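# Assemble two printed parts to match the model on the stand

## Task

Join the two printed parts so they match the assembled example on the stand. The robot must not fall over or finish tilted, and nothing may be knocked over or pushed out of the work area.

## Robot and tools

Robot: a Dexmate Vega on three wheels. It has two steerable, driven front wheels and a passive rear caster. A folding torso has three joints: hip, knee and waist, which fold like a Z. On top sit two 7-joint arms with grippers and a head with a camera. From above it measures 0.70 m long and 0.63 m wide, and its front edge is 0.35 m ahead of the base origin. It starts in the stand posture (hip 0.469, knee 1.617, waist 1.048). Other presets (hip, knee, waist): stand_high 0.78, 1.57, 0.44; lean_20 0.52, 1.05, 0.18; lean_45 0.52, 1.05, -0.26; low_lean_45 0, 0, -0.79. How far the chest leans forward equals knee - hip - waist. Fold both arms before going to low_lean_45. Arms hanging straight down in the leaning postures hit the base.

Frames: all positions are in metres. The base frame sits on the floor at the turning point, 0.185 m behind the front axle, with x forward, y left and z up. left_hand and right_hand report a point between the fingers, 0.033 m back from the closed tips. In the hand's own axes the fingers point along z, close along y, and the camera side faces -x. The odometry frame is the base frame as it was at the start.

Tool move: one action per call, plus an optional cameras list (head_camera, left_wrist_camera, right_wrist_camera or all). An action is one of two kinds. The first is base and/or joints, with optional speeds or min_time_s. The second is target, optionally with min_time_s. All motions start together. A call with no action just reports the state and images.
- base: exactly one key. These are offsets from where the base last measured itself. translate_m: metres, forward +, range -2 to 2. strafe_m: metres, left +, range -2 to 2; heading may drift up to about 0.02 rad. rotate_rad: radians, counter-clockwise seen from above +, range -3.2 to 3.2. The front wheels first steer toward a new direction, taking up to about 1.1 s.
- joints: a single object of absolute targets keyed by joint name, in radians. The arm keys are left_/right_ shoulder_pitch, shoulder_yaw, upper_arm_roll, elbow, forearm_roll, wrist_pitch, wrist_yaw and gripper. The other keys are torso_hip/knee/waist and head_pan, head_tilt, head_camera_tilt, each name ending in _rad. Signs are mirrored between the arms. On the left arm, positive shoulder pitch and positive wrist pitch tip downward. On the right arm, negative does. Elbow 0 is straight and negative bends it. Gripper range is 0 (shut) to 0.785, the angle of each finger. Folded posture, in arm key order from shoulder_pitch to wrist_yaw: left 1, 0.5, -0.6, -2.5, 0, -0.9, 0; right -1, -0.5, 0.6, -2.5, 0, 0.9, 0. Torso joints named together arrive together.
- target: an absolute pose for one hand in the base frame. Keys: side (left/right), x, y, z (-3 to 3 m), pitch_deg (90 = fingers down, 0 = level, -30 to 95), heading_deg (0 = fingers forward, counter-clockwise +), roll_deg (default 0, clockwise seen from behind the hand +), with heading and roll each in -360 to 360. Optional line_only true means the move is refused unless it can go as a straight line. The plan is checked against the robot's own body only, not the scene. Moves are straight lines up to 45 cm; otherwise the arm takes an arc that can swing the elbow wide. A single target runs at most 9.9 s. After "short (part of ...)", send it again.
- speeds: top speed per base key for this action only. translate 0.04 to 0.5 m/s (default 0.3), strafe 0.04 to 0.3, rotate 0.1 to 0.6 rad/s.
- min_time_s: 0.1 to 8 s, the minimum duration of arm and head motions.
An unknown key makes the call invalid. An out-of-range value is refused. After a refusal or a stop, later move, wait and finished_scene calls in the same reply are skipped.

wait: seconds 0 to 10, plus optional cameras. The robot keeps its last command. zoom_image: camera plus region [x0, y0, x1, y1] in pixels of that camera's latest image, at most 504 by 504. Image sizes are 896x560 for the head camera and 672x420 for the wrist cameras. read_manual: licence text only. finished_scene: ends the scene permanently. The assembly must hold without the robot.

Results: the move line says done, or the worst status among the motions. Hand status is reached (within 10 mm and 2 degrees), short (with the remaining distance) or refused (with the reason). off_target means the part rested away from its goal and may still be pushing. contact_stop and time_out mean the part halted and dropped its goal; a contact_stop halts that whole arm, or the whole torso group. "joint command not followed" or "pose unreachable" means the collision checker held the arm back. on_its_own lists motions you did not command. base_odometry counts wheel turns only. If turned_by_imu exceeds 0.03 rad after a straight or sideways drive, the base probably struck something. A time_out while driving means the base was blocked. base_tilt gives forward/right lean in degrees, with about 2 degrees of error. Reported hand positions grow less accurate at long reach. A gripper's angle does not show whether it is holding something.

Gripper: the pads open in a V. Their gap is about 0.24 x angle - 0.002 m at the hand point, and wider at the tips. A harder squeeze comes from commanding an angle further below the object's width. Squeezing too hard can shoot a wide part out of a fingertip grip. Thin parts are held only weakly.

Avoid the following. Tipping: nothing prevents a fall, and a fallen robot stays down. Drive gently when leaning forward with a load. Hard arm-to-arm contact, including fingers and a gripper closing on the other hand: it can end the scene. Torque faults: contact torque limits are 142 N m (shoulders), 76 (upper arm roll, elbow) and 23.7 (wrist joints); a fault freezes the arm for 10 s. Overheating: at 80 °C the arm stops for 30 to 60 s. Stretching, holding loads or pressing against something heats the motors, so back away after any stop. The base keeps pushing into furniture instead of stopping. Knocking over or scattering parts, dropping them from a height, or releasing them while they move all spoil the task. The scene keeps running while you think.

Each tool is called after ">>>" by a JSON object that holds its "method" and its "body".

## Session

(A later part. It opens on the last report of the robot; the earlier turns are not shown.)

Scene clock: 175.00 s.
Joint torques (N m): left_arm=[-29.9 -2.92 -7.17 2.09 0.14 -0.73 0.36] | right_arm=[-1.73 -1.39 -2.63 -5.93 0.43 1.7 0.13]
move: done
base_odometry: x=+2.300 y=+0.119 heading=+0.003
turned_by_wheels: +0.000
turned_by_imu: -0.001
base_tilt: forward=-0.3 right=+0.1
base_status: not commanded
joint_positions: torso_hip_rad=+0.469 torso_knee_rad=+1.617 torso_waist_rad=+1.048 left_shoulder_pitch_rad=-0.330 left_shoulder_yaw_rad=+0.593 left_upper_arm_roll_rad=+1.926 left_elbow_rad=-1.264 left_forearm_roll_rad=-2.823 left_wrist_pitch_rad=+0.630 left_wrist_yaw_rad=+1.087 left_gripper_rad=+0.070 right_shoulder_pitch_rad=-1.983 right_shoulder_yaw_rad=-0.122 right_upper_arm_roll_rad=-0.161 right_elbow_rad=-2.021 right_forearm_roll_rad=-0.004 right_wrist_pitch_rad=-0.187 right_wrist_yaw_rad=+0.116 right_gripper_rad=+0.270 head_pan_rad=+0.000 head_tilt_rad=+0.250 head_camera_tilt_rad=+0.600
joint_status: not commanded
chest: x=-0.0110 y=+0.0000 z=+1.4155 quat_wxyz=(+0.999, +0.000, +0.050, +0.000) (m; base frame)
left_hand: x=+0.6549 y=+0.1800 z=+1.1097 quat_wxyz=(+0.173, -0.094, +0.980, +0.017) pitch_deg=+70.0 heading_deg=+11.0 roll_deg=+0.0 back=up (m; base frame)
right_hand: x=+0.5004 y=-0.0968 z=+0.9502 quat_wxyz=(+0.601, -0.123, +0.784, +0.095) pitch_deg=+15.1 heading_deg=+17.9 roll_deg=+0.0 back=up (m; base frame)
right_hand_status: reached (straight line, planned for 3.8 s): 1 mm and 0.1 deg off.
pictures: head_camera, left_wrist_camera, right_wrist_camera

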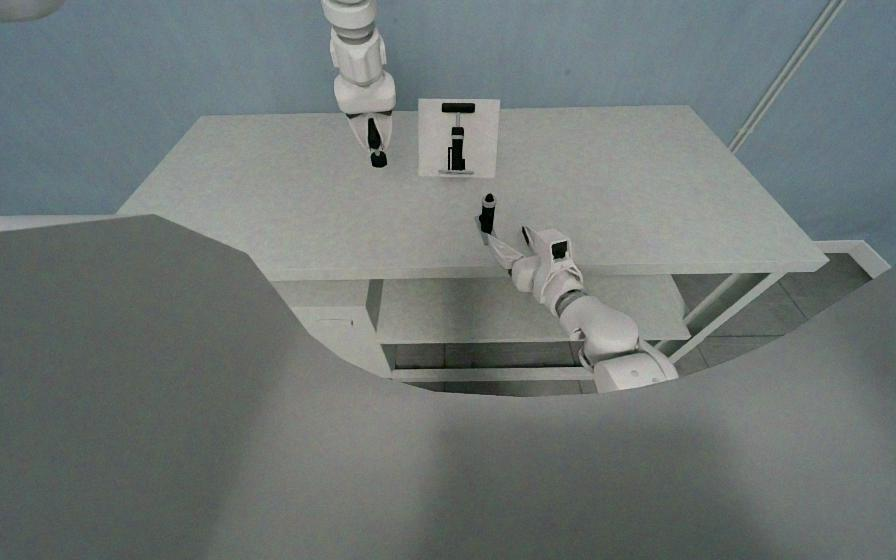

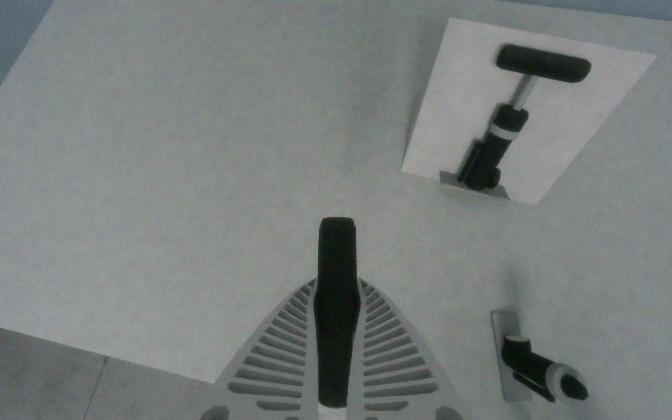

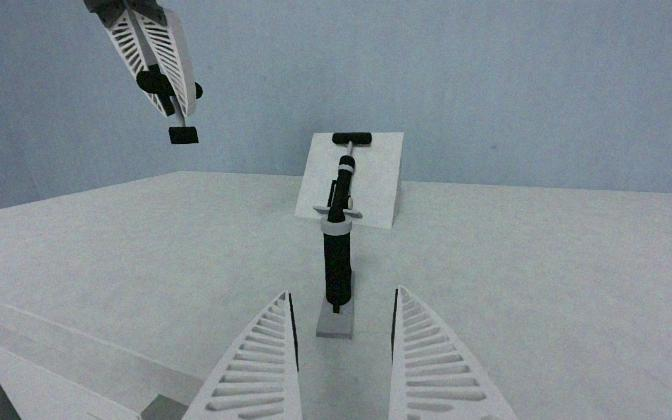

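>>> {"method": "zoom_image", "body": {"camera": "right_wrist_camera", "region": [260, 120, 430, 350]}}

>>> {"method": "zoom_image", "body": {"camera": "right_wrist_camera", "region": [80, 0, 230, 160]}}

>>> {"method": "zoom_image", "body": {"camera": "head_camera", "region": [440, 170, 620, 300]}}

Scaled by 2.191 from the camera's 672x420 image, which has a finer 960x600 frame.

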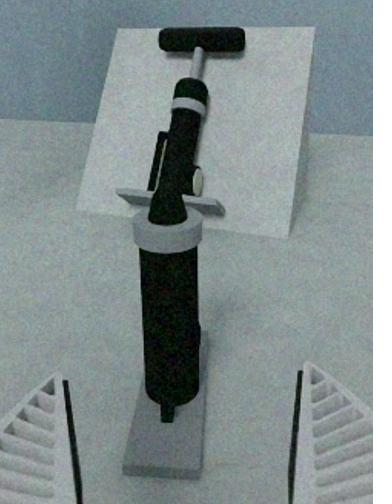

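Scaled by 3.150 from the camera's 672x420 image, which has a finer 960x600 frame.

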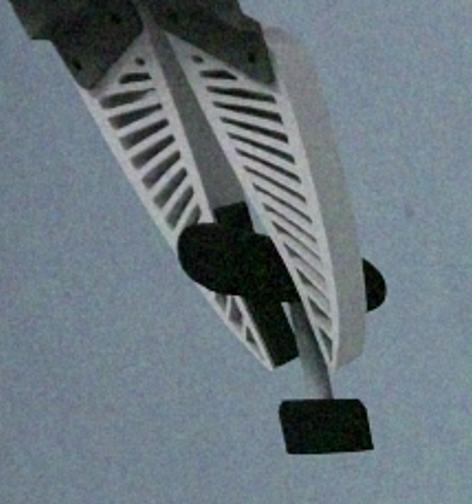

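Scaled by 2.800 from the camera's 896x560 image, which has a finer 960x600 frame.

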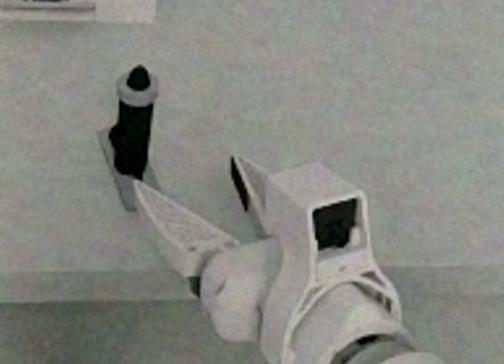

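>>> {"method": "move", "body": {"target": {"side": "right", "x": 0.560, "y": -0.071, "z": 0.925, "pitch_deg": 15, "heading_deg": 18, "line_only": true}, "cameras": ["right_wrist_camera", "head_camera"]}}

>>> {"method": "zoom_image", "body": {"camera": "right_wrist_camera", "region": [240, 150, 450, 400]}}

Scene clock: 180.20 s.
Joint torques (N m): left_arm=[-28.55 -4.38 -7.18 1.76 -0.02 -0.3 0.45] | right_arm=[14.2 1.55 -3.34 -6.29 0.11 2.14 -0.21]
move: done
base_odometry: x=+2.300 y=+0.119 heading=+0.003
turned_by_wheels: +0.000
turned_by_imu: -0.001
base_tilt: forward=-0.2 right=+0.2
base_status: not commanded
joint_positions: torso_hip_rad=+0.469 torso_knee_rad=+1.617 torso_waist_rad=+1.048 left_shoulder_pitch_rad=-0.330 left_shoulder_yaw_rad=+0.593 left_upper_arm_roll_rad=+1.926 left_elbow_rad=-1.264 left_forearm_roll_rad=-2.823 left_wrist_pitch_rad=+0.630 left_wrist_yaw_rad=+1.087 left_gripper_rad=+0.070 right_shoulder_pitch_rad=-1.781 right_shoulder_yaw_rad=-0.071 right_upper_arm_roll_rad=-0.209 right_elbow_rad=-1.775 right_forearm_roll_rad=-0.022 right_wrist_pitch_rad=-0.147 right_wrist_yaw_rad=+0.094 right_gripper_rad=+0.270 head_pan_rad=+0.000 head_tilt_rad=+0.250 head_camera_tilt_rad=+0.600
joint_status: not commanded
chest: x=-0.0110 y=+0.0000 z=+1.4155 quat_wxyz=(+0.999, +0.000, +0.050, +0.000) (m; base frame)
left_hand: x=+0.6549 y=+0.1800 z=+1.1097 quat_wxyz=(+0.173, -0.094, +0.980, +0.017) pitch_deg=+70.0 heading_deg=+11.0 roll_deg=+0.0 back=up (m; base frame)
right_hand: x=+0.5588 y=-0.0718 z=+0.9250 quat_wxyz=(+0.601, -0.124, +0.784, +0.095) pitch_deg=+15.0 heading_deg=+18.0 roll_deg=+0.0 back=up (m; base frame)
right_hand_status: reached (straight line, planned for 1.1 s): 1 mm and 0.0 deg off.
pictures: head_camera, right_wrist_camera

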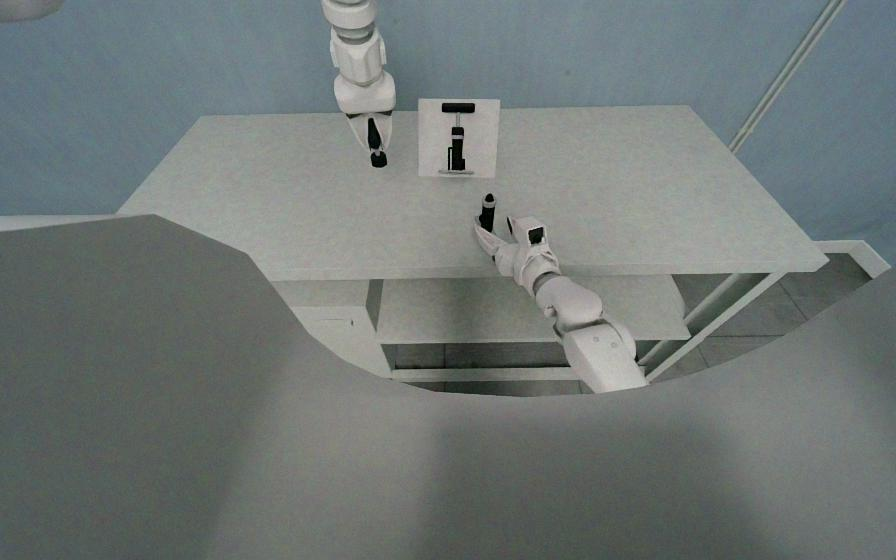

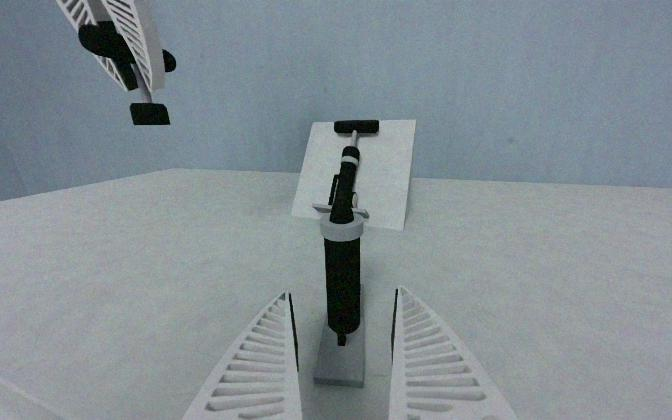

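Scaled by 2.016 from the camera's 672x420 image, which has a finer 960x600 frame.

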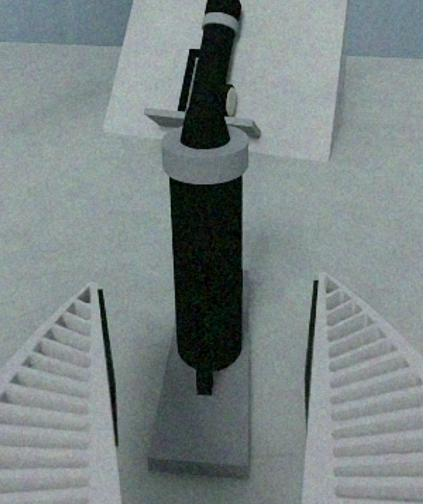

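>>> {"method": "move", "body": {"target": {"side": "right", "x": 0.6095, "y": -0.0564, "z": 0.918, "pitch_deg": 15, "heading_deg": 18, "line_only": true}, "min_time_s": 1.5, "cameras": ["right_wrist_camera", "head_camera", "left_wrist_camera"]}}

>>> {"method": "zoom_image", "body": {"camera": "right_wrist_camera", "region": [240, 150, 450, 400]}}

>>> {"method": "zoom_image", "body": {"camera": "head_camera", "region": [440, 170, 560, 290]}}

Scene clock: 184.40 s.
Joint torques (N m): left_arm=[-28.04 -2.6 -6.98 0.99 0.04 -0.89 0.32] | right_arm=[17.01 1.46 -2.64 -7.17 0.35 1.58 -0.13]
move: done
base_odometry: x=+2.300 y=+0.119 heading=+0.003
turned_by_wheels: +0.000
turned_by_imu: -0.001
base_tilt: forward=-0.3 right=+0.4
base_status: not commanded
joint_positions: torso_hip_rad=+0.469 torso_knee_rad=+1.617 torso_waist_rad=+1.048 left_shoulder_pitch_rad=-0.330 left_shoulder_yaw_rad=+0.593 left_upper_arm_roll_rad=+1.926 left_elbow_rad=-1.264 left_forearm_roll_rad=-2.823 left_wrist_pitch_rad=+0.630 left_wrist_yaw_rad=+1.087 left_gripper_rad=+0.070 right_shoulder_pitch_rad=-1.621 right_shoulder_yaw_rad=-0.032 right_upper_arm_roll_rad=-0.226 right_elbow_rad=-1.591 right_forearm_roll_rad=-0.025 right_wrist_pitch_rad=-0.128 right_wrist_yaw_rad=+0.085 right_gripper_rad=+0.270 head_pan_rad=+0.000 head_tilt_rad=+0.250 head_camera_tilt_rad=+0.600
joint_status: not commanded
chest: x=-0.0110 y=+0.0000 z=+1.4155 quat_wxyz=(+0.999, +0.000, +0.050, +0.000) (m; base frame)
left_hand: x=+0.6549 y=+0.1800 z=+1.1097 quat_wxyz=(+0.173, -0.094, +0.980, +0.017) pitch_deg=+70.0 heading_deg=+11.0 roll_deg=+0.0 back=up (m; base frame)
right_hand: x=+0.6081 y=-0.0571 z=+0.9177 quat_wxyz=(+0.601, -0.124, +0.784, +0.095) pitch_deg=+15.0 heading_deg=+18.0 roll_deg=+0.0 back=up (m; base frame)
right_hand_status: reached (straight line, planned for 1.5 s): 2 mm and 0.0 deg off.
pictures: head_camera, left_wrist_camera, right_wrist_camera

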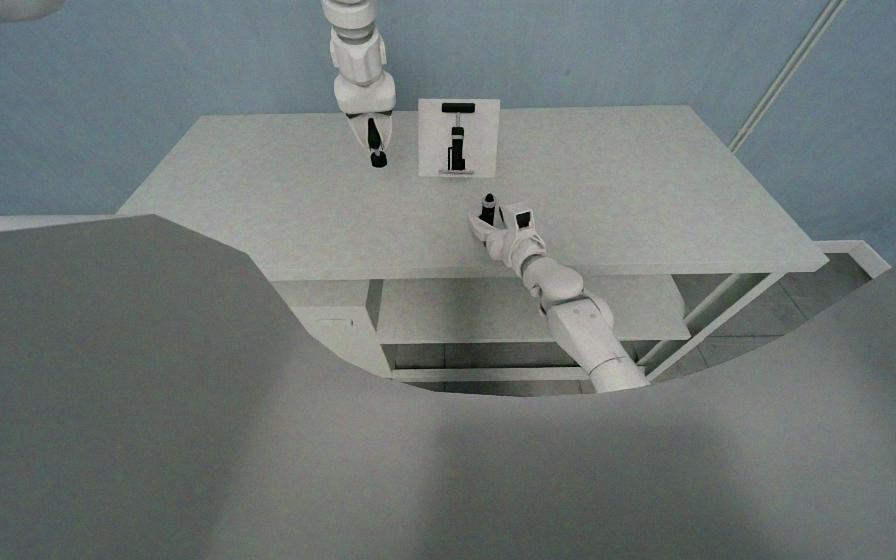

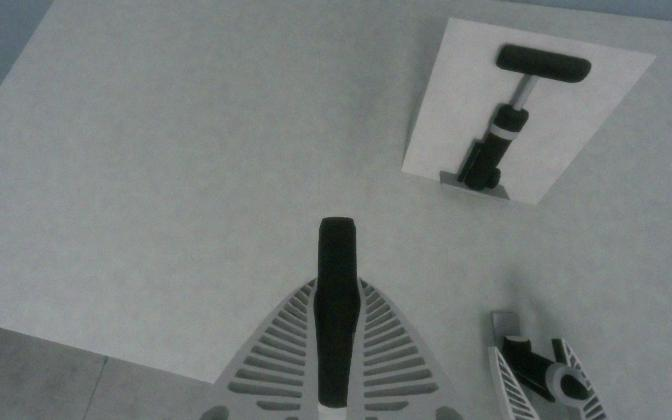

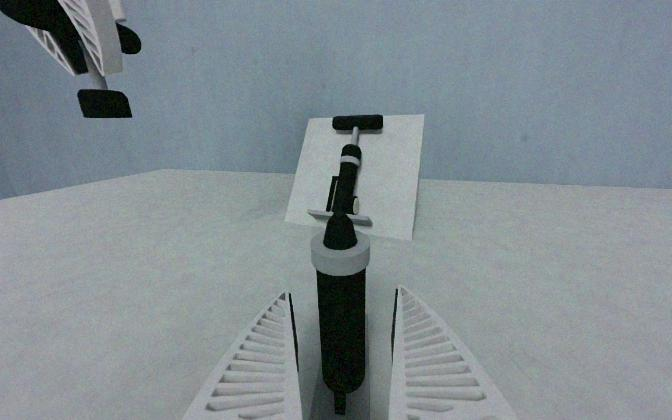

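Scaled by 2.016 from the camera's 672x420 image, which has a finer 960x600 frame.

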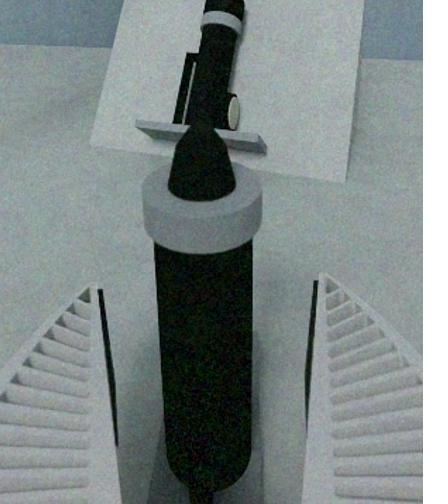

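Scaled by 4.200 from the camera's 896x560 image, which has a finer 960x600 frame.

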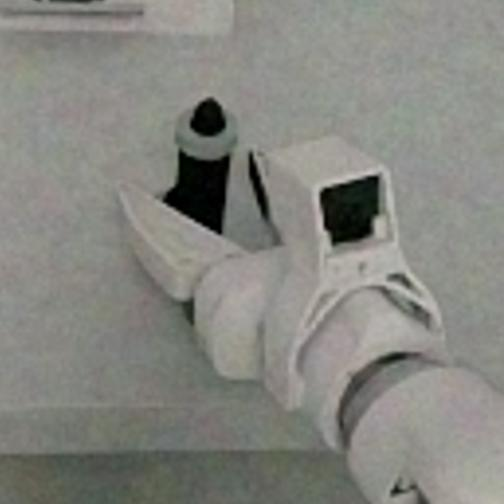

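>>> {"method": "move", "body": {"target": {"side": "right", "x": 0.6115, "y": -0.0548, "z": 0.918, "pitch_deg": 15, "heading_deg": 18, "line_only": true}, "min_time_s": 1.0}}

>>> {"method": "move", "body": {"joints": {"right_gripper_rad": 0.18}, "min_time_s": 1.0, "cameras": ["right_wrist_camera", "left_wrist_camera"]}}

>>> {"method": "zoom_image", "body": {"camera": "right_wrist_camera", "region": [240, 190, 450, 420]}}

Scene clock: 186.83 s.
Joint torques (N m): left_arm=[-28.9 -3.99 -7.04 1.85 -0.09 -0.44 0.32] | right_arm=[16.05 4.13 -3.34 -6.72 -0.28 1.82 -0.25]
move: done
base_odometry: x=+2.300 y=+0.119 heading=+0.003
turned_by_wheels: +0.000
turned_by_imu: -0.001
base_tilt: forward=-0.4 right=+0.1
base_status: not commanded
joint_positions: torso_hip_rad=+0.469 torso_knee_rad=+1.617 torso_waist_rad=+1.048 left_shoulder_pitch_rad=-0.330 left_shoulder_yaw_rad=+0.593 left_upper_arm_roll_rad=+1.926 left_elbow_rad=-1.264 left_forearm_roll_rad=-2.823 left_wrist_pitch_rad=+0.630 left_wrist_yaw_rad=+1.087 left_gripper_rad=+0.070 right_shoulder_pitch_rad=-1.612 right_shoulder_yaw_rad=-0.028 right_upper_arm_roll_rad=-0.228 right_elbow_rad=-1.580 right_forearm_roll_rad=-0.026 right_wrist_pitch_rad=-0.127 right_wrist_yaw_rad=+0.083 right_gripper_rad=+0.270 head_pan_rad=+0.000 head_tilt_rad=+0.250 head_camera_tilt_rad=+0.600
joint_status: not commanded
chest: x=-0.0110 y=+0.0000 z=+1.4155 quat_wxyz=(+0.999, +0.000, +0.050, +0.000) (m; base frame)
left_hand: x=+0.6549 y=+0.1800 z=+1.1097 quat_wxyz=(+0.173, -0.094, +0.980, +0.017) pitch_deg=+70.0 heading_deg=+11.0 roll_deg=+0.0 back=up (m; base frame)
right_hand: x=+0.6110 y=-0.0553 z=+0.9177 quat_wxyz=(+0.601, -0.124, +0.784, +0.095) pitch_deg=+15.0 heading_deg=+18.0 roll_deg=+0.0 back=up (m; base frame)
right_hand_status: reached (straight line, planned for 1.0 s): 1 mm and 0.0 deg off.
pictures: none

Scene clock: 187.40 s.
Joint torques (N m): left_arm=[-29.45 -2.33 -6.5 2.84 -0.2 -0.71 0.75] | right_arm=[16.82 3.93 -3.14 -6.16 0.02 1.6 -0.1]
move: done
base_odometry: x=+2.300 y=+0.119 heading=+0.003
turned_by_wheels: +0.000
turned_by_imu: +0.000
base_tilt: forward=-0.2 right=+0.2
base_status: not commanded
joint_positions: torso_hip_rad=+0.469 torso_knee_rad=+1.617 torso_waist_rad=+1.048 left_shoulder_pitch_rad=-0.330 left_shoulder_yaw_rad=+0.593 left_upper_arm_roll_rad=+1.926 left_elbow_rad=-1.264 left_forearm_roll_rad=-2.823 left_wrist_pitch_rad=+0.630 left_wrist_yaw_rad=+1.087 left_gripper_rad=+0.070 right_shoulder_pitch_rad=-1.611 right_shoulder_yaw_rad=-0.028 right_upper_arm_roll_rad=-0.229 right_elbow_rad=-1.579 right_forearm_roll_rad=-0.026 right_wrist_pitch_rad=-0.127 right_wrist_yaw_rad=+0.083 right_gripper_rad=+0.180 head_pan_rad=+0.000 head_tilt_rad=+0.250 head_camera_tilt_rad=+0.600
joint_status: all done
chest: x=-0.0110 y=+0.0000 z=+1.4155 quat_wxyz=(+0.999, +0.000, +0.050, +0.000) (m; base frame)
left_hand: x=+0.6549 y=+0.1800 z=+1.1097 quat_wxyz=(+0.173, -0.094, +0.980, +0.017) pitch_deg=+70.0 heading_deg=+11.0 roll_deg=+0.0 back=up (m; base frame)
right_hand: x=+0.6112 y=-0.0551 z=+0.9177 quat_wxyz=(+0.601, -0.124, +0.784, +0.095) pitch_deg=+15.0 heading_deg=+18.0 roll_deg=+0.0 back=up (m; base frame)
pictures: left_wrist_camera, right_wrist_camera

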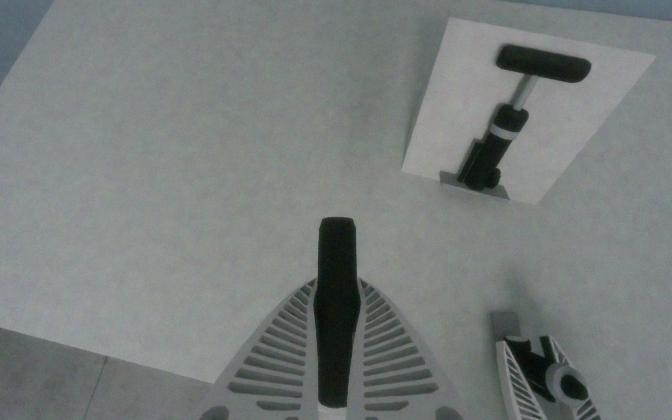

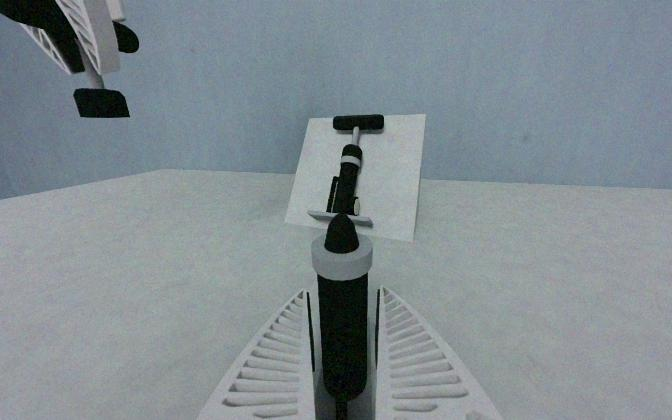

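Scaled by 2.191 from the camera's 672x420 image, which has a finer 960x600 frame.

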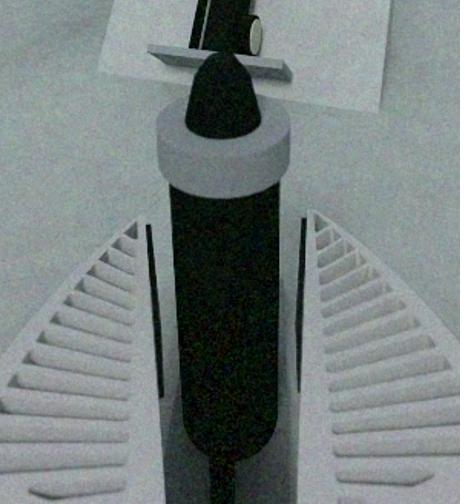

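>>> {"method": "move", "body": {"joints": {"right_gripper_rad": 0.09}, "min_time_s": 1.0, "cameras": ["all"]}}

>>> {"method": "zoom_image", "body": {"camera": "right_wrist_camera", "region": [240, 190, 450, 420]}}

>>> {"method": "zoom_image", "body": {"camera": "left_wrist_camera", "region": [470, 290, 630, 420]}}

>>> {"method": "zoom_image", "body": {"camera": "right_wrist_camera", "region": [0, 0, 160, 140]}}

>>> {"method": "zoom_image", "body": {"camera": "head_camera", "region": [440, 170, 560, 290]}}

Scene clock: 188.50 s.
Joint torques (N m): left_arm=[-30.52 -4.27 -6.03 2.58 -0.48 -0.76 0.39] | right_arm=[17.63 3.49 -3.32 -7.61 0.12 2.08 -0.56]
move: done
base_odometry: x=+2.300 y=+0.119 heading=+0.003
turned_by_wheels: +0.000
turned_by_imu: +0.000
base_tilt: forward=-0.3 right=+0.2
base_status: not commanded
joint_positions: torso_hip_rad=+0.469 torso_knee_rad=+1.617 torso_waist_rad=+1.048 left_shoulder_pitch_rad=-0.330 left_shoulder_yaw_rad=+0.593 left_upper_arm_roll_rad=+1.926 left_elbow_rad=-1.264 left_forearm_roll_rad=-2.823 left_wrist_pitch_rad=+0.630 left_wrist_yaw_rad=+1.087 left_gripper_rad=+0.070 right_shoulder_pitch_rad=-1.610 right_shoulder_yaw_rad=-0.028 right_upper_arm_roll_rad=-0.229 right_elbow_rad=-1.578 right_forearm_roll_rad=-0.026 right_wrist_pitch_rad=-0.127 right_wrist_yaw_rad=+0.083 right_gripper_rad=+0.090 head_pan_rad=+0.000 head_tilt_rad=+0.250 head_camera_tilt_rad=+0.600
joint_status: all done
chest: x=-0.0110 y=+0.0000 z=+1.4155 quat_wxyz=(+0.999, +0.000, +0.050, +0.000) (m; base frame)
left_hand: x=+0.6549 y=+0.1800 z=+1.1097 quat_wxyz=(+0.173, -0.094, +0.980, +0.017) pitch_deg=+70.0 heading_deg=+11.0 roll_deg=+0.0 back=up (m; base frame)
right_hand: x=+0.6113 y=-0.0550 z=+0.9177 quat_wxyz=(+0.601, -0.124, +0.784, +0.095) pitch_deg=+15.0 heading_deg=+18.0 roll_deg=+0.0 back=up (m; base frame)
pictures: head_camera, left_wrist_camera, right_wrist_camera

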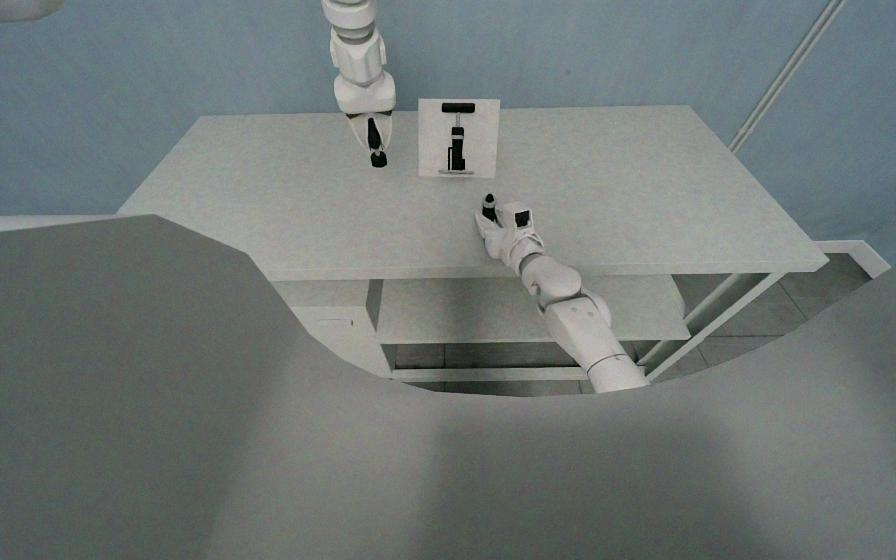

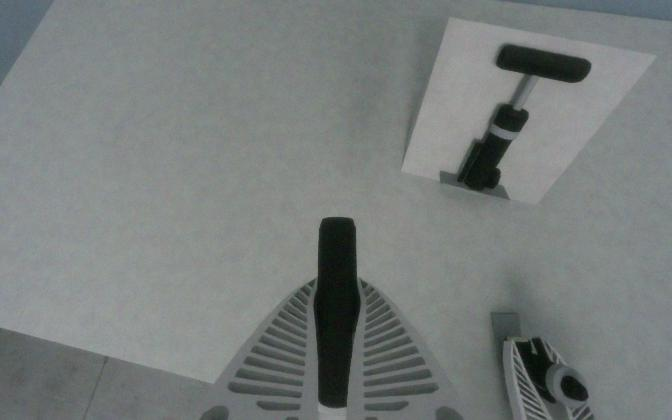

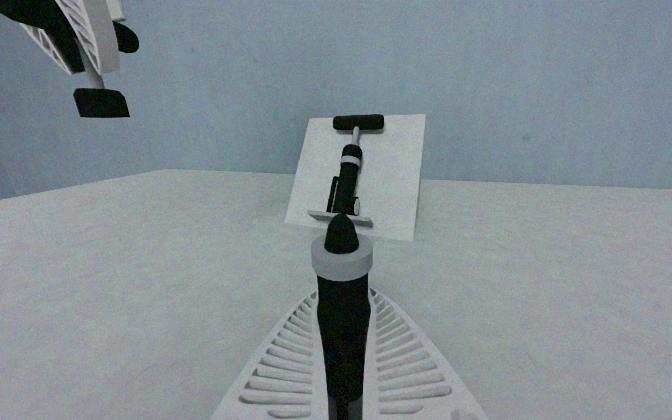

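Scaled by 2.191 from the camera's 672x420 image, which has a finer 960x600 frame.

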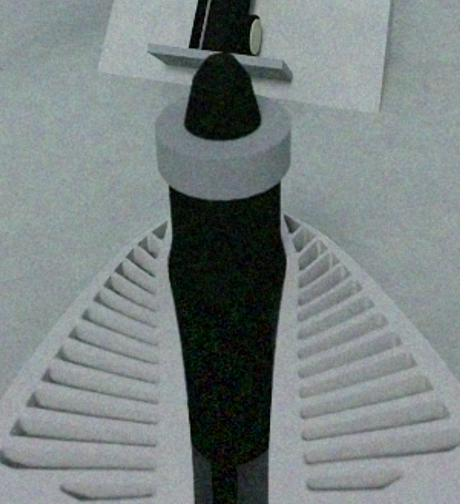

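Scaled by 3.150 from the camera's 672x420 image, which has a finer 960x600 frame.

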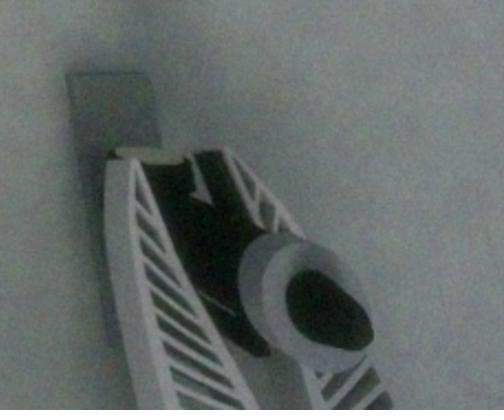

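Scaled by 3.150 from the camera's 672x420 image, which has a finer 960x600 frame.

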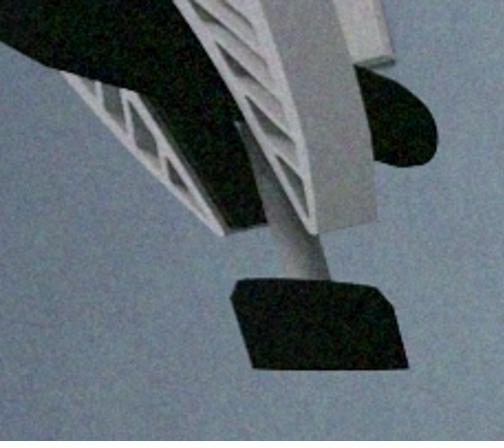

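Scaled by 4.200 from the camera's 896x560 image, which has a finer 960x600 frame.

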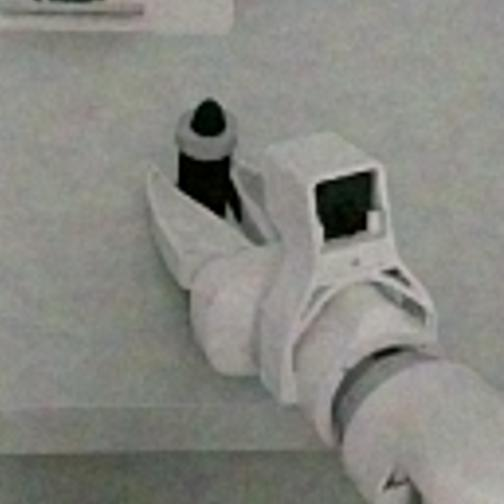

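>>> {"method": "move", "body": {"target": {"side": "left", "x": 0.62, "y": 0.04, "z": 1.11, "pitch_deg": 70, "heading_deg": 11, "line_only": true}, "min_time_s": 3, "cameras": ["all"]}}

Scene clock: 189.47 s.
Joint torques (N m): left_arm=[-29.22 -3.77 -7.12 3.04 -0.3 -1.25 0.44] | right_arm=[17.65 1.12 -3.6 -8.62 -0.1 1.78 -0.3]
move: refused
base_odometry: x=+2.300 y=+0.119 heading=+0.003
turned_by_wheels: +0.000
turned_by_imu: +0.000
base_tilt: forward=-0.3 right=+0.2
base_status: not commanded
joint_positions: torso_hip_rad=+0.469 torso_knee_rad=+1.617 torso_waist_rad=+1.048 left_shoulder_pitch_rad=-0.330 left_shoulder_yaw_rad=+0.593 left_upper_arm_roll_rad=+1.926 left_elbow_rad=-1.264 left_forearm_roll_rad=-2.823 left_wrist_pitch_rad=+0.630 left_wrist_yaw_rad=+1.087 left_gripper_rad=+0.070 right_shoulder_pitch_rad=-1.610 right_shoulder_yaw_rad=-0.028 right_upper_arm_roll_rad=-0.229 right_elbow_rad=-1.578 right_forearm_roll_rad=-0.027 right_wrist_pitch_rad=-0.127 right_wrist_yaw_rad=+0.083 right_gripper_rad=+0.090 head_pan_rad=+0.000 head_tilt_rad=+0.250 head_camera_tilt_rad=+0.600
joint_status: not commanded
chest: x=-0.0110 y=+0.0000 z=+1.4155 quat_wxyz=(+0.999, +0.000, +0.050, +0.000) (m; base frame)
left_hand: x=+0.6549 y=+0.1800 z=+1.1097 quat_wxyz=(+0.173, -0.094, +0.980, +0.017) pitch_deg=+70.0 heading_deg=+11.0 roll_deg=+0.0 back=up (m; base frame)
left_hand_status: refused: you asked line_only, and the move would not run on a straight line (no straight line was possible) but on a checked arc of 8.6 s: over the whole arc the hand travels 0.87 m to end 0.14 m from its start, up to 0.29 m off the straight line; left_forearm_roll_rad turns most, 2.63 rad; on the way or at its end the hand turns up to 180 deg from its attitude at the start. Nothing moved.
right_hand: x=+0.6113 y=-0.0550 z=+0.9177 quat_wxyz=(+0.601, -0.124, +0.784, +0.095) pitch_deg=+15.0 heading_deg=+18.0 roll_deg=+0.0 back=up (m; base frame)
pictures: head_camera, left_wrist_camera, right_wrist_camera

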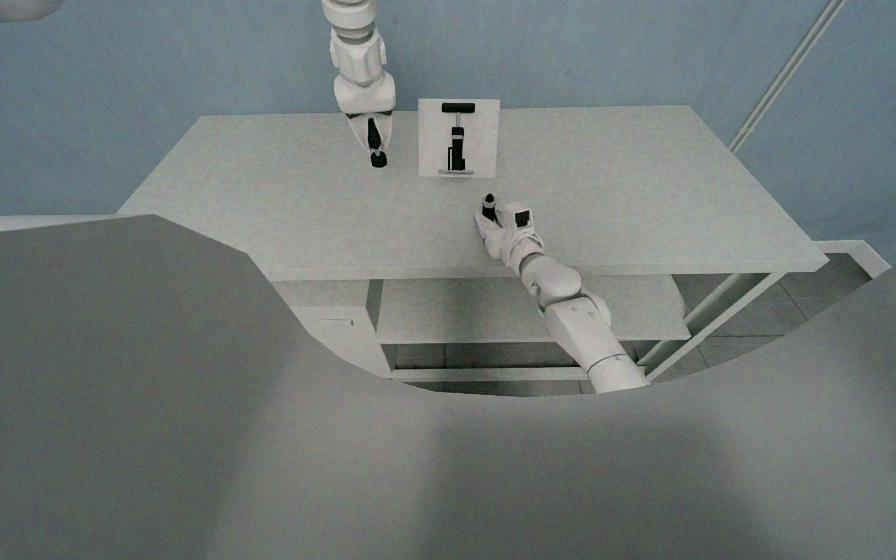

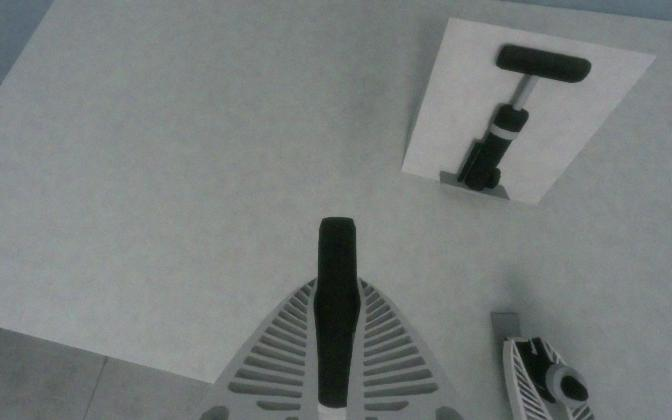

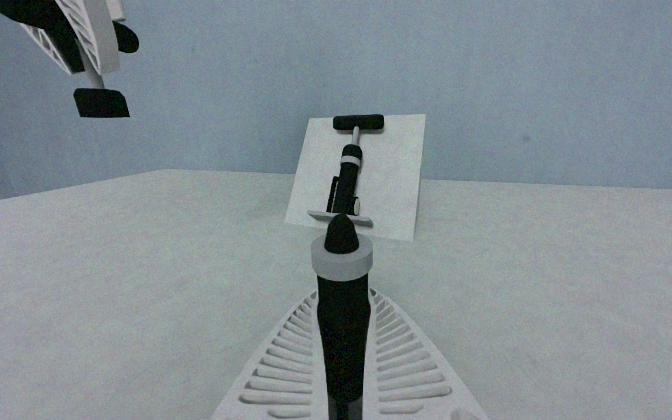

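>>> {"method": "move", "body": {"target": {"side": "right", "x": 0.611, "y": -0.055, "z": 0.932, "pitch_deg": 15, "heading_deg": 18, "line_only": true}, "min_time_s": 1.5, "cameras": ["all"]}}

>>> {"method": "zoom_image", "body": {"camera": "left_wrist_camera", "region": [470, 290, 630, 420]}}

>>> {"method": "zoom_image", "body": {"camera": "head_camera", "region": [440, 170, 560, 290]}}

Scene clock: 202.47 s.
Joint torques (N m): left_arm=[-29.04 -2.56 -6.75 2.93 0.11 -0.79 0.45] | right_arm=[5.01 1.29 4.82 -7.36 -0.12 2.18 -0.02]
move: done
base_odometry: x=+2.300 y=+0.119 heading=+0.003
turned_by_wheels: +0.000
turned_by_imu: -0.001
base_tilt: forward=-0.3 right=+0.0
base_status: not commanded
joint_positions: torso_hip_rad=+0.469 torso_knee_rad=+1.617 torso_waist_rad=+1.048 left_shoulder_pitch_rad=-0.330 left_shoulder_yaw_rad=+0.593 left_upper_arm_roll_rad=+1.926 left_elbow_rad=-1.264 left_forearm_roll_rad=-2.823 left_wrist_pitch_rad=+0.630 left_wrist_yaw_rad=+1.087 left_gripper_rad=+0.070 right_shoulder_pitch_rad=-1.622 right_shoulder_yaw_rad=-0.030 right_upper_arm_roll_rad=-0.228 right_elbow_rad=-1.640 right_forearm_roll_rad=-0.028 right_wrist_pitch_rad=-0.177 right_wrist_yaw_rad=+0.085 right_gripper_rad=+0.090 head_pan_rad=+0.000 head_tilt_rad=+0.250 head_camera_tilt_rad=+0.600
joint_status: not commanded
chest: x=-0.0110 y=+0.0000 z=+1.4155 quat_wxyz=(+0.999, +0.000, +0.050, +0.000) (m; base frame)
left_hand: x=+0.6549 y=+0.1800 z=+1.1097 quat_wxyz=(+0.173, -0.094, +0.980, +0.017) pitch_deg=+70.0 heading_deg=+11.0 roll_deg=+0.0 back=up (m; base frame)
right_hand: x=+0.6110 y=-0.0548 z=+0.9308 quat_wxyz=(+0.601, -0.124, +0.784, +0.095) pitch_deg=+15.0 heading_deg=+18.0 roll_deg=+0.0 back=up (m; base frame)
right_hand_status: reached (straight line, planned for 1.5 s): 1 mm and 0.0 deg off.
pictures: head_camera, left_wrist_camera, right_wrist_camera

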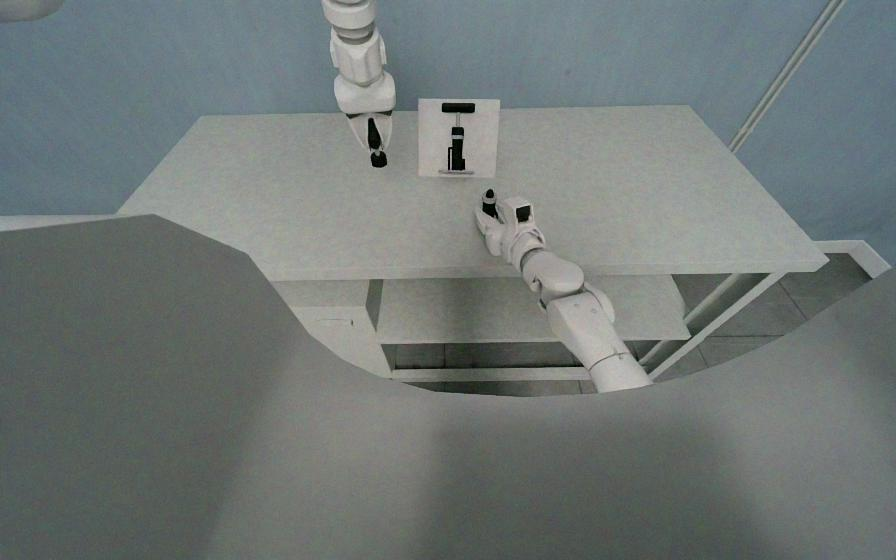

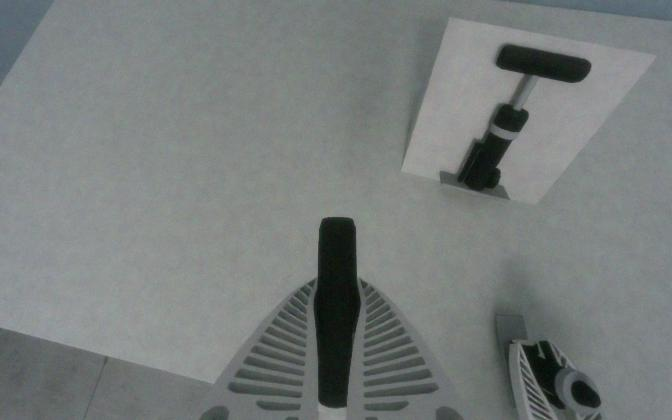

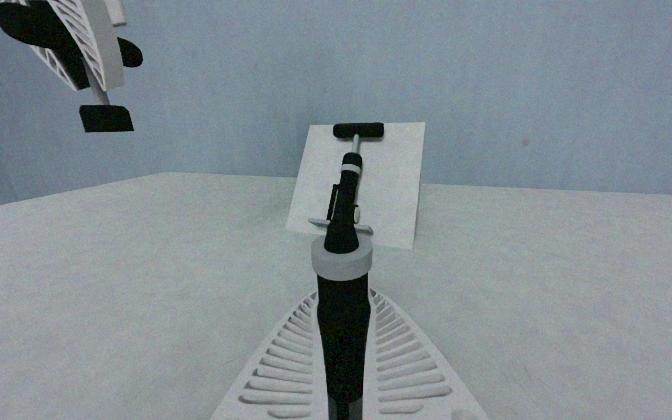

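Scaled by 3.150 from the camera's 672x420 image, which has a finer 960x600 frame.

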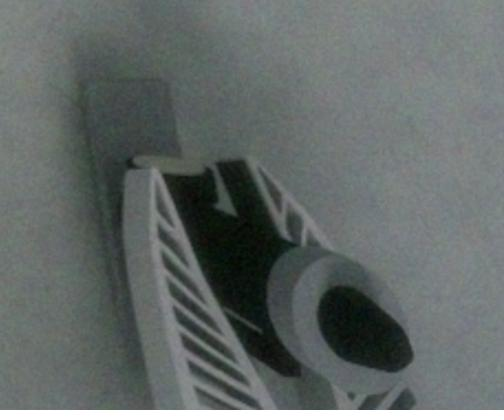

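Scaled by 4.200 from the camera's 896x560 image, which has a finer 960x600 frame.

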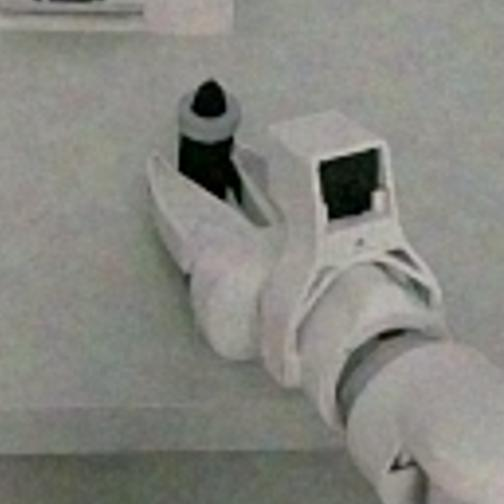

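>>> {"method": "move", "body": {"target": {"side": "right", "x": 0.578, "y": -0.115, "z": 0.932, "pitch_deg": 15, "heading_deg": -8, "line_only": true}, "min_time_s": 3, "cameras": ["all"]}}

>>> {"method": "zoom_image", "body": {"camera": "head_camera", "region": [440, 170, 560, 290]}}

Scene clock: 203.43 s.
Joint torques (N m): left_arm=[-30.58 -2.36 -7.93 2.63 -0.39 -0.55 0.59] | right_arm=[5.79 1.67 3.85 -9.83 0.1 1.22 0.13]
move: refused
base_odometry: x=+2.300 y=+0.119 heading=+0.003
turned_by_wheels: +0.000
turned_by_imu: +0.000
base_tilt: forward=-0.4 right=+0.3
base_status: not commanded
joint_positions: torso_hip_rad=+0.469 torso_knee_rad=+1.617 torso_waist_rad=+1.048 left_shoulder_pitch_rad=-0.330 left_shoulder_yaw_rad=+0.593 left_upper_arm_roll_rad=+1.926 left_elbow_rad=-1.264 left_forearm_roll_rad=-2.823 left_wrist_pitch_rad=+0.630 left_wrist_yaw_rad=+1.087 left_gripper_rad=+0.070 right_shoulder_pitch_rad=-1.623 right_shoulder_yaw_rad=-0.030 right_upper_arm_roll_rad=-0.228 right_elbow_rad=-1.644 right_forearm_roll_rad=-0.028 right_wrist_pitch_rad=-0.180 right_wrist_yaw_rad=+0.085 right_gripper_rad=+0.090 head_pan_rad=+0.000 head_tilt_rad=+0.250 head_camera_tilt_rad=+0.600
joint_status: not commanded
chest: x=-0.0110 y=+0.0000 z=+1.4155 quat_wxyz=(+0.999, +0.000, +0.050, +0.000) (m; base frame)
left_hand: x=+0.6549 y=+0.1800 z=+1.1097 quat_wxyz=(+0.173, -0.094, +0.980, +0.017) pitch_deg=+70.0 heading_deg=+11.0 roll_deg=+0.0 back=up (m; base frame)
right_hand: x=+0.6109 y=-0.0548 z=+0.9316 quat_wxyz=(+0.601, -0.124, +0.784, +0.095) pitch_deg=+15.0 heading_deg=+18.0 roll_deg=+0.0 back=up (m; base frame)
right_hand_status: refused: you asked line_only, and the move would not run on a straight line (the straight line was blocked) but on a checked arc of 3.3 s: over the whole arc the hand travels 0.11 m to end 0.07 m from its start, up to 0.03 m off the straight line; right_wrist_yaw_rad turns most, 0.95 rad; on the way or at its end the hand turns up to 26 deg from its attitude at the start. Nothing moved.
pictures: head_camera, left_wrist_camera, right_wrist_camera

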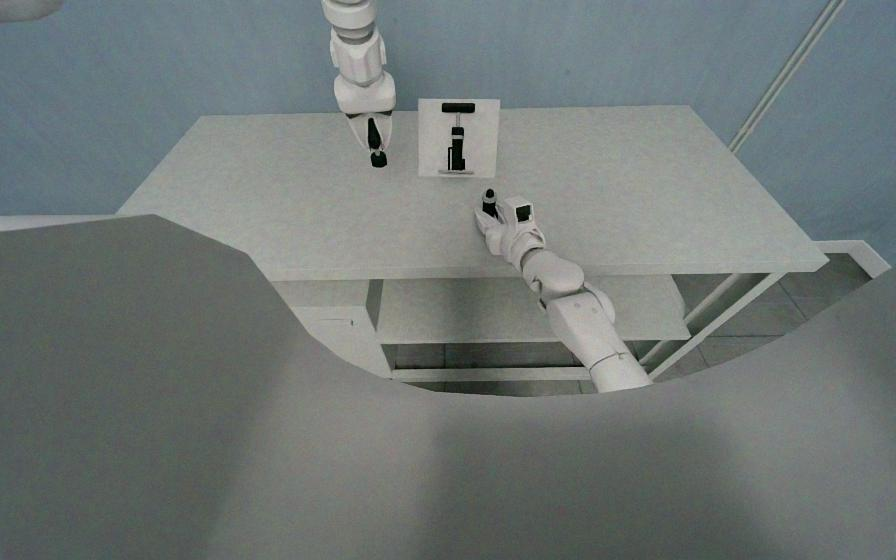

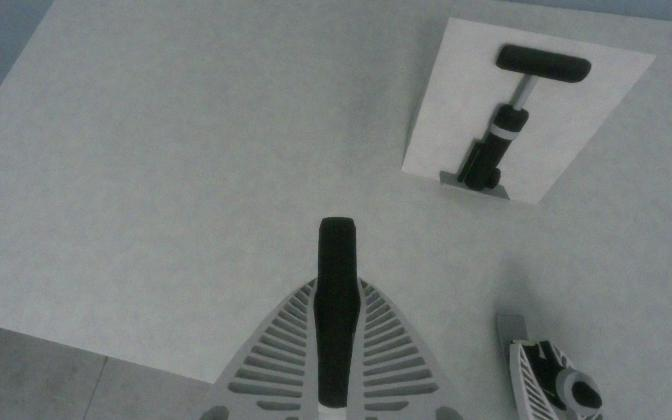

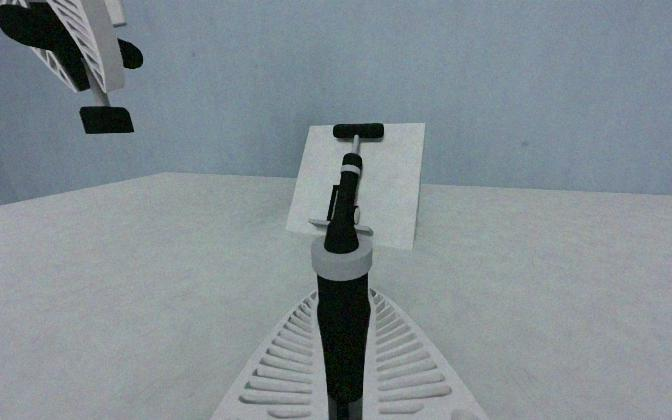

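Scaled by 4.200 from the camera's 896x560 image, which has a finer 960x600 frame.

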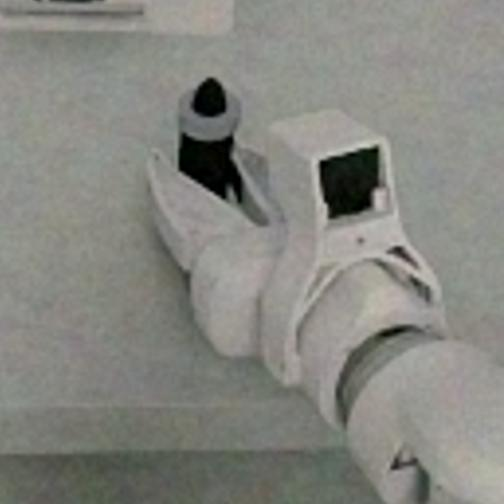

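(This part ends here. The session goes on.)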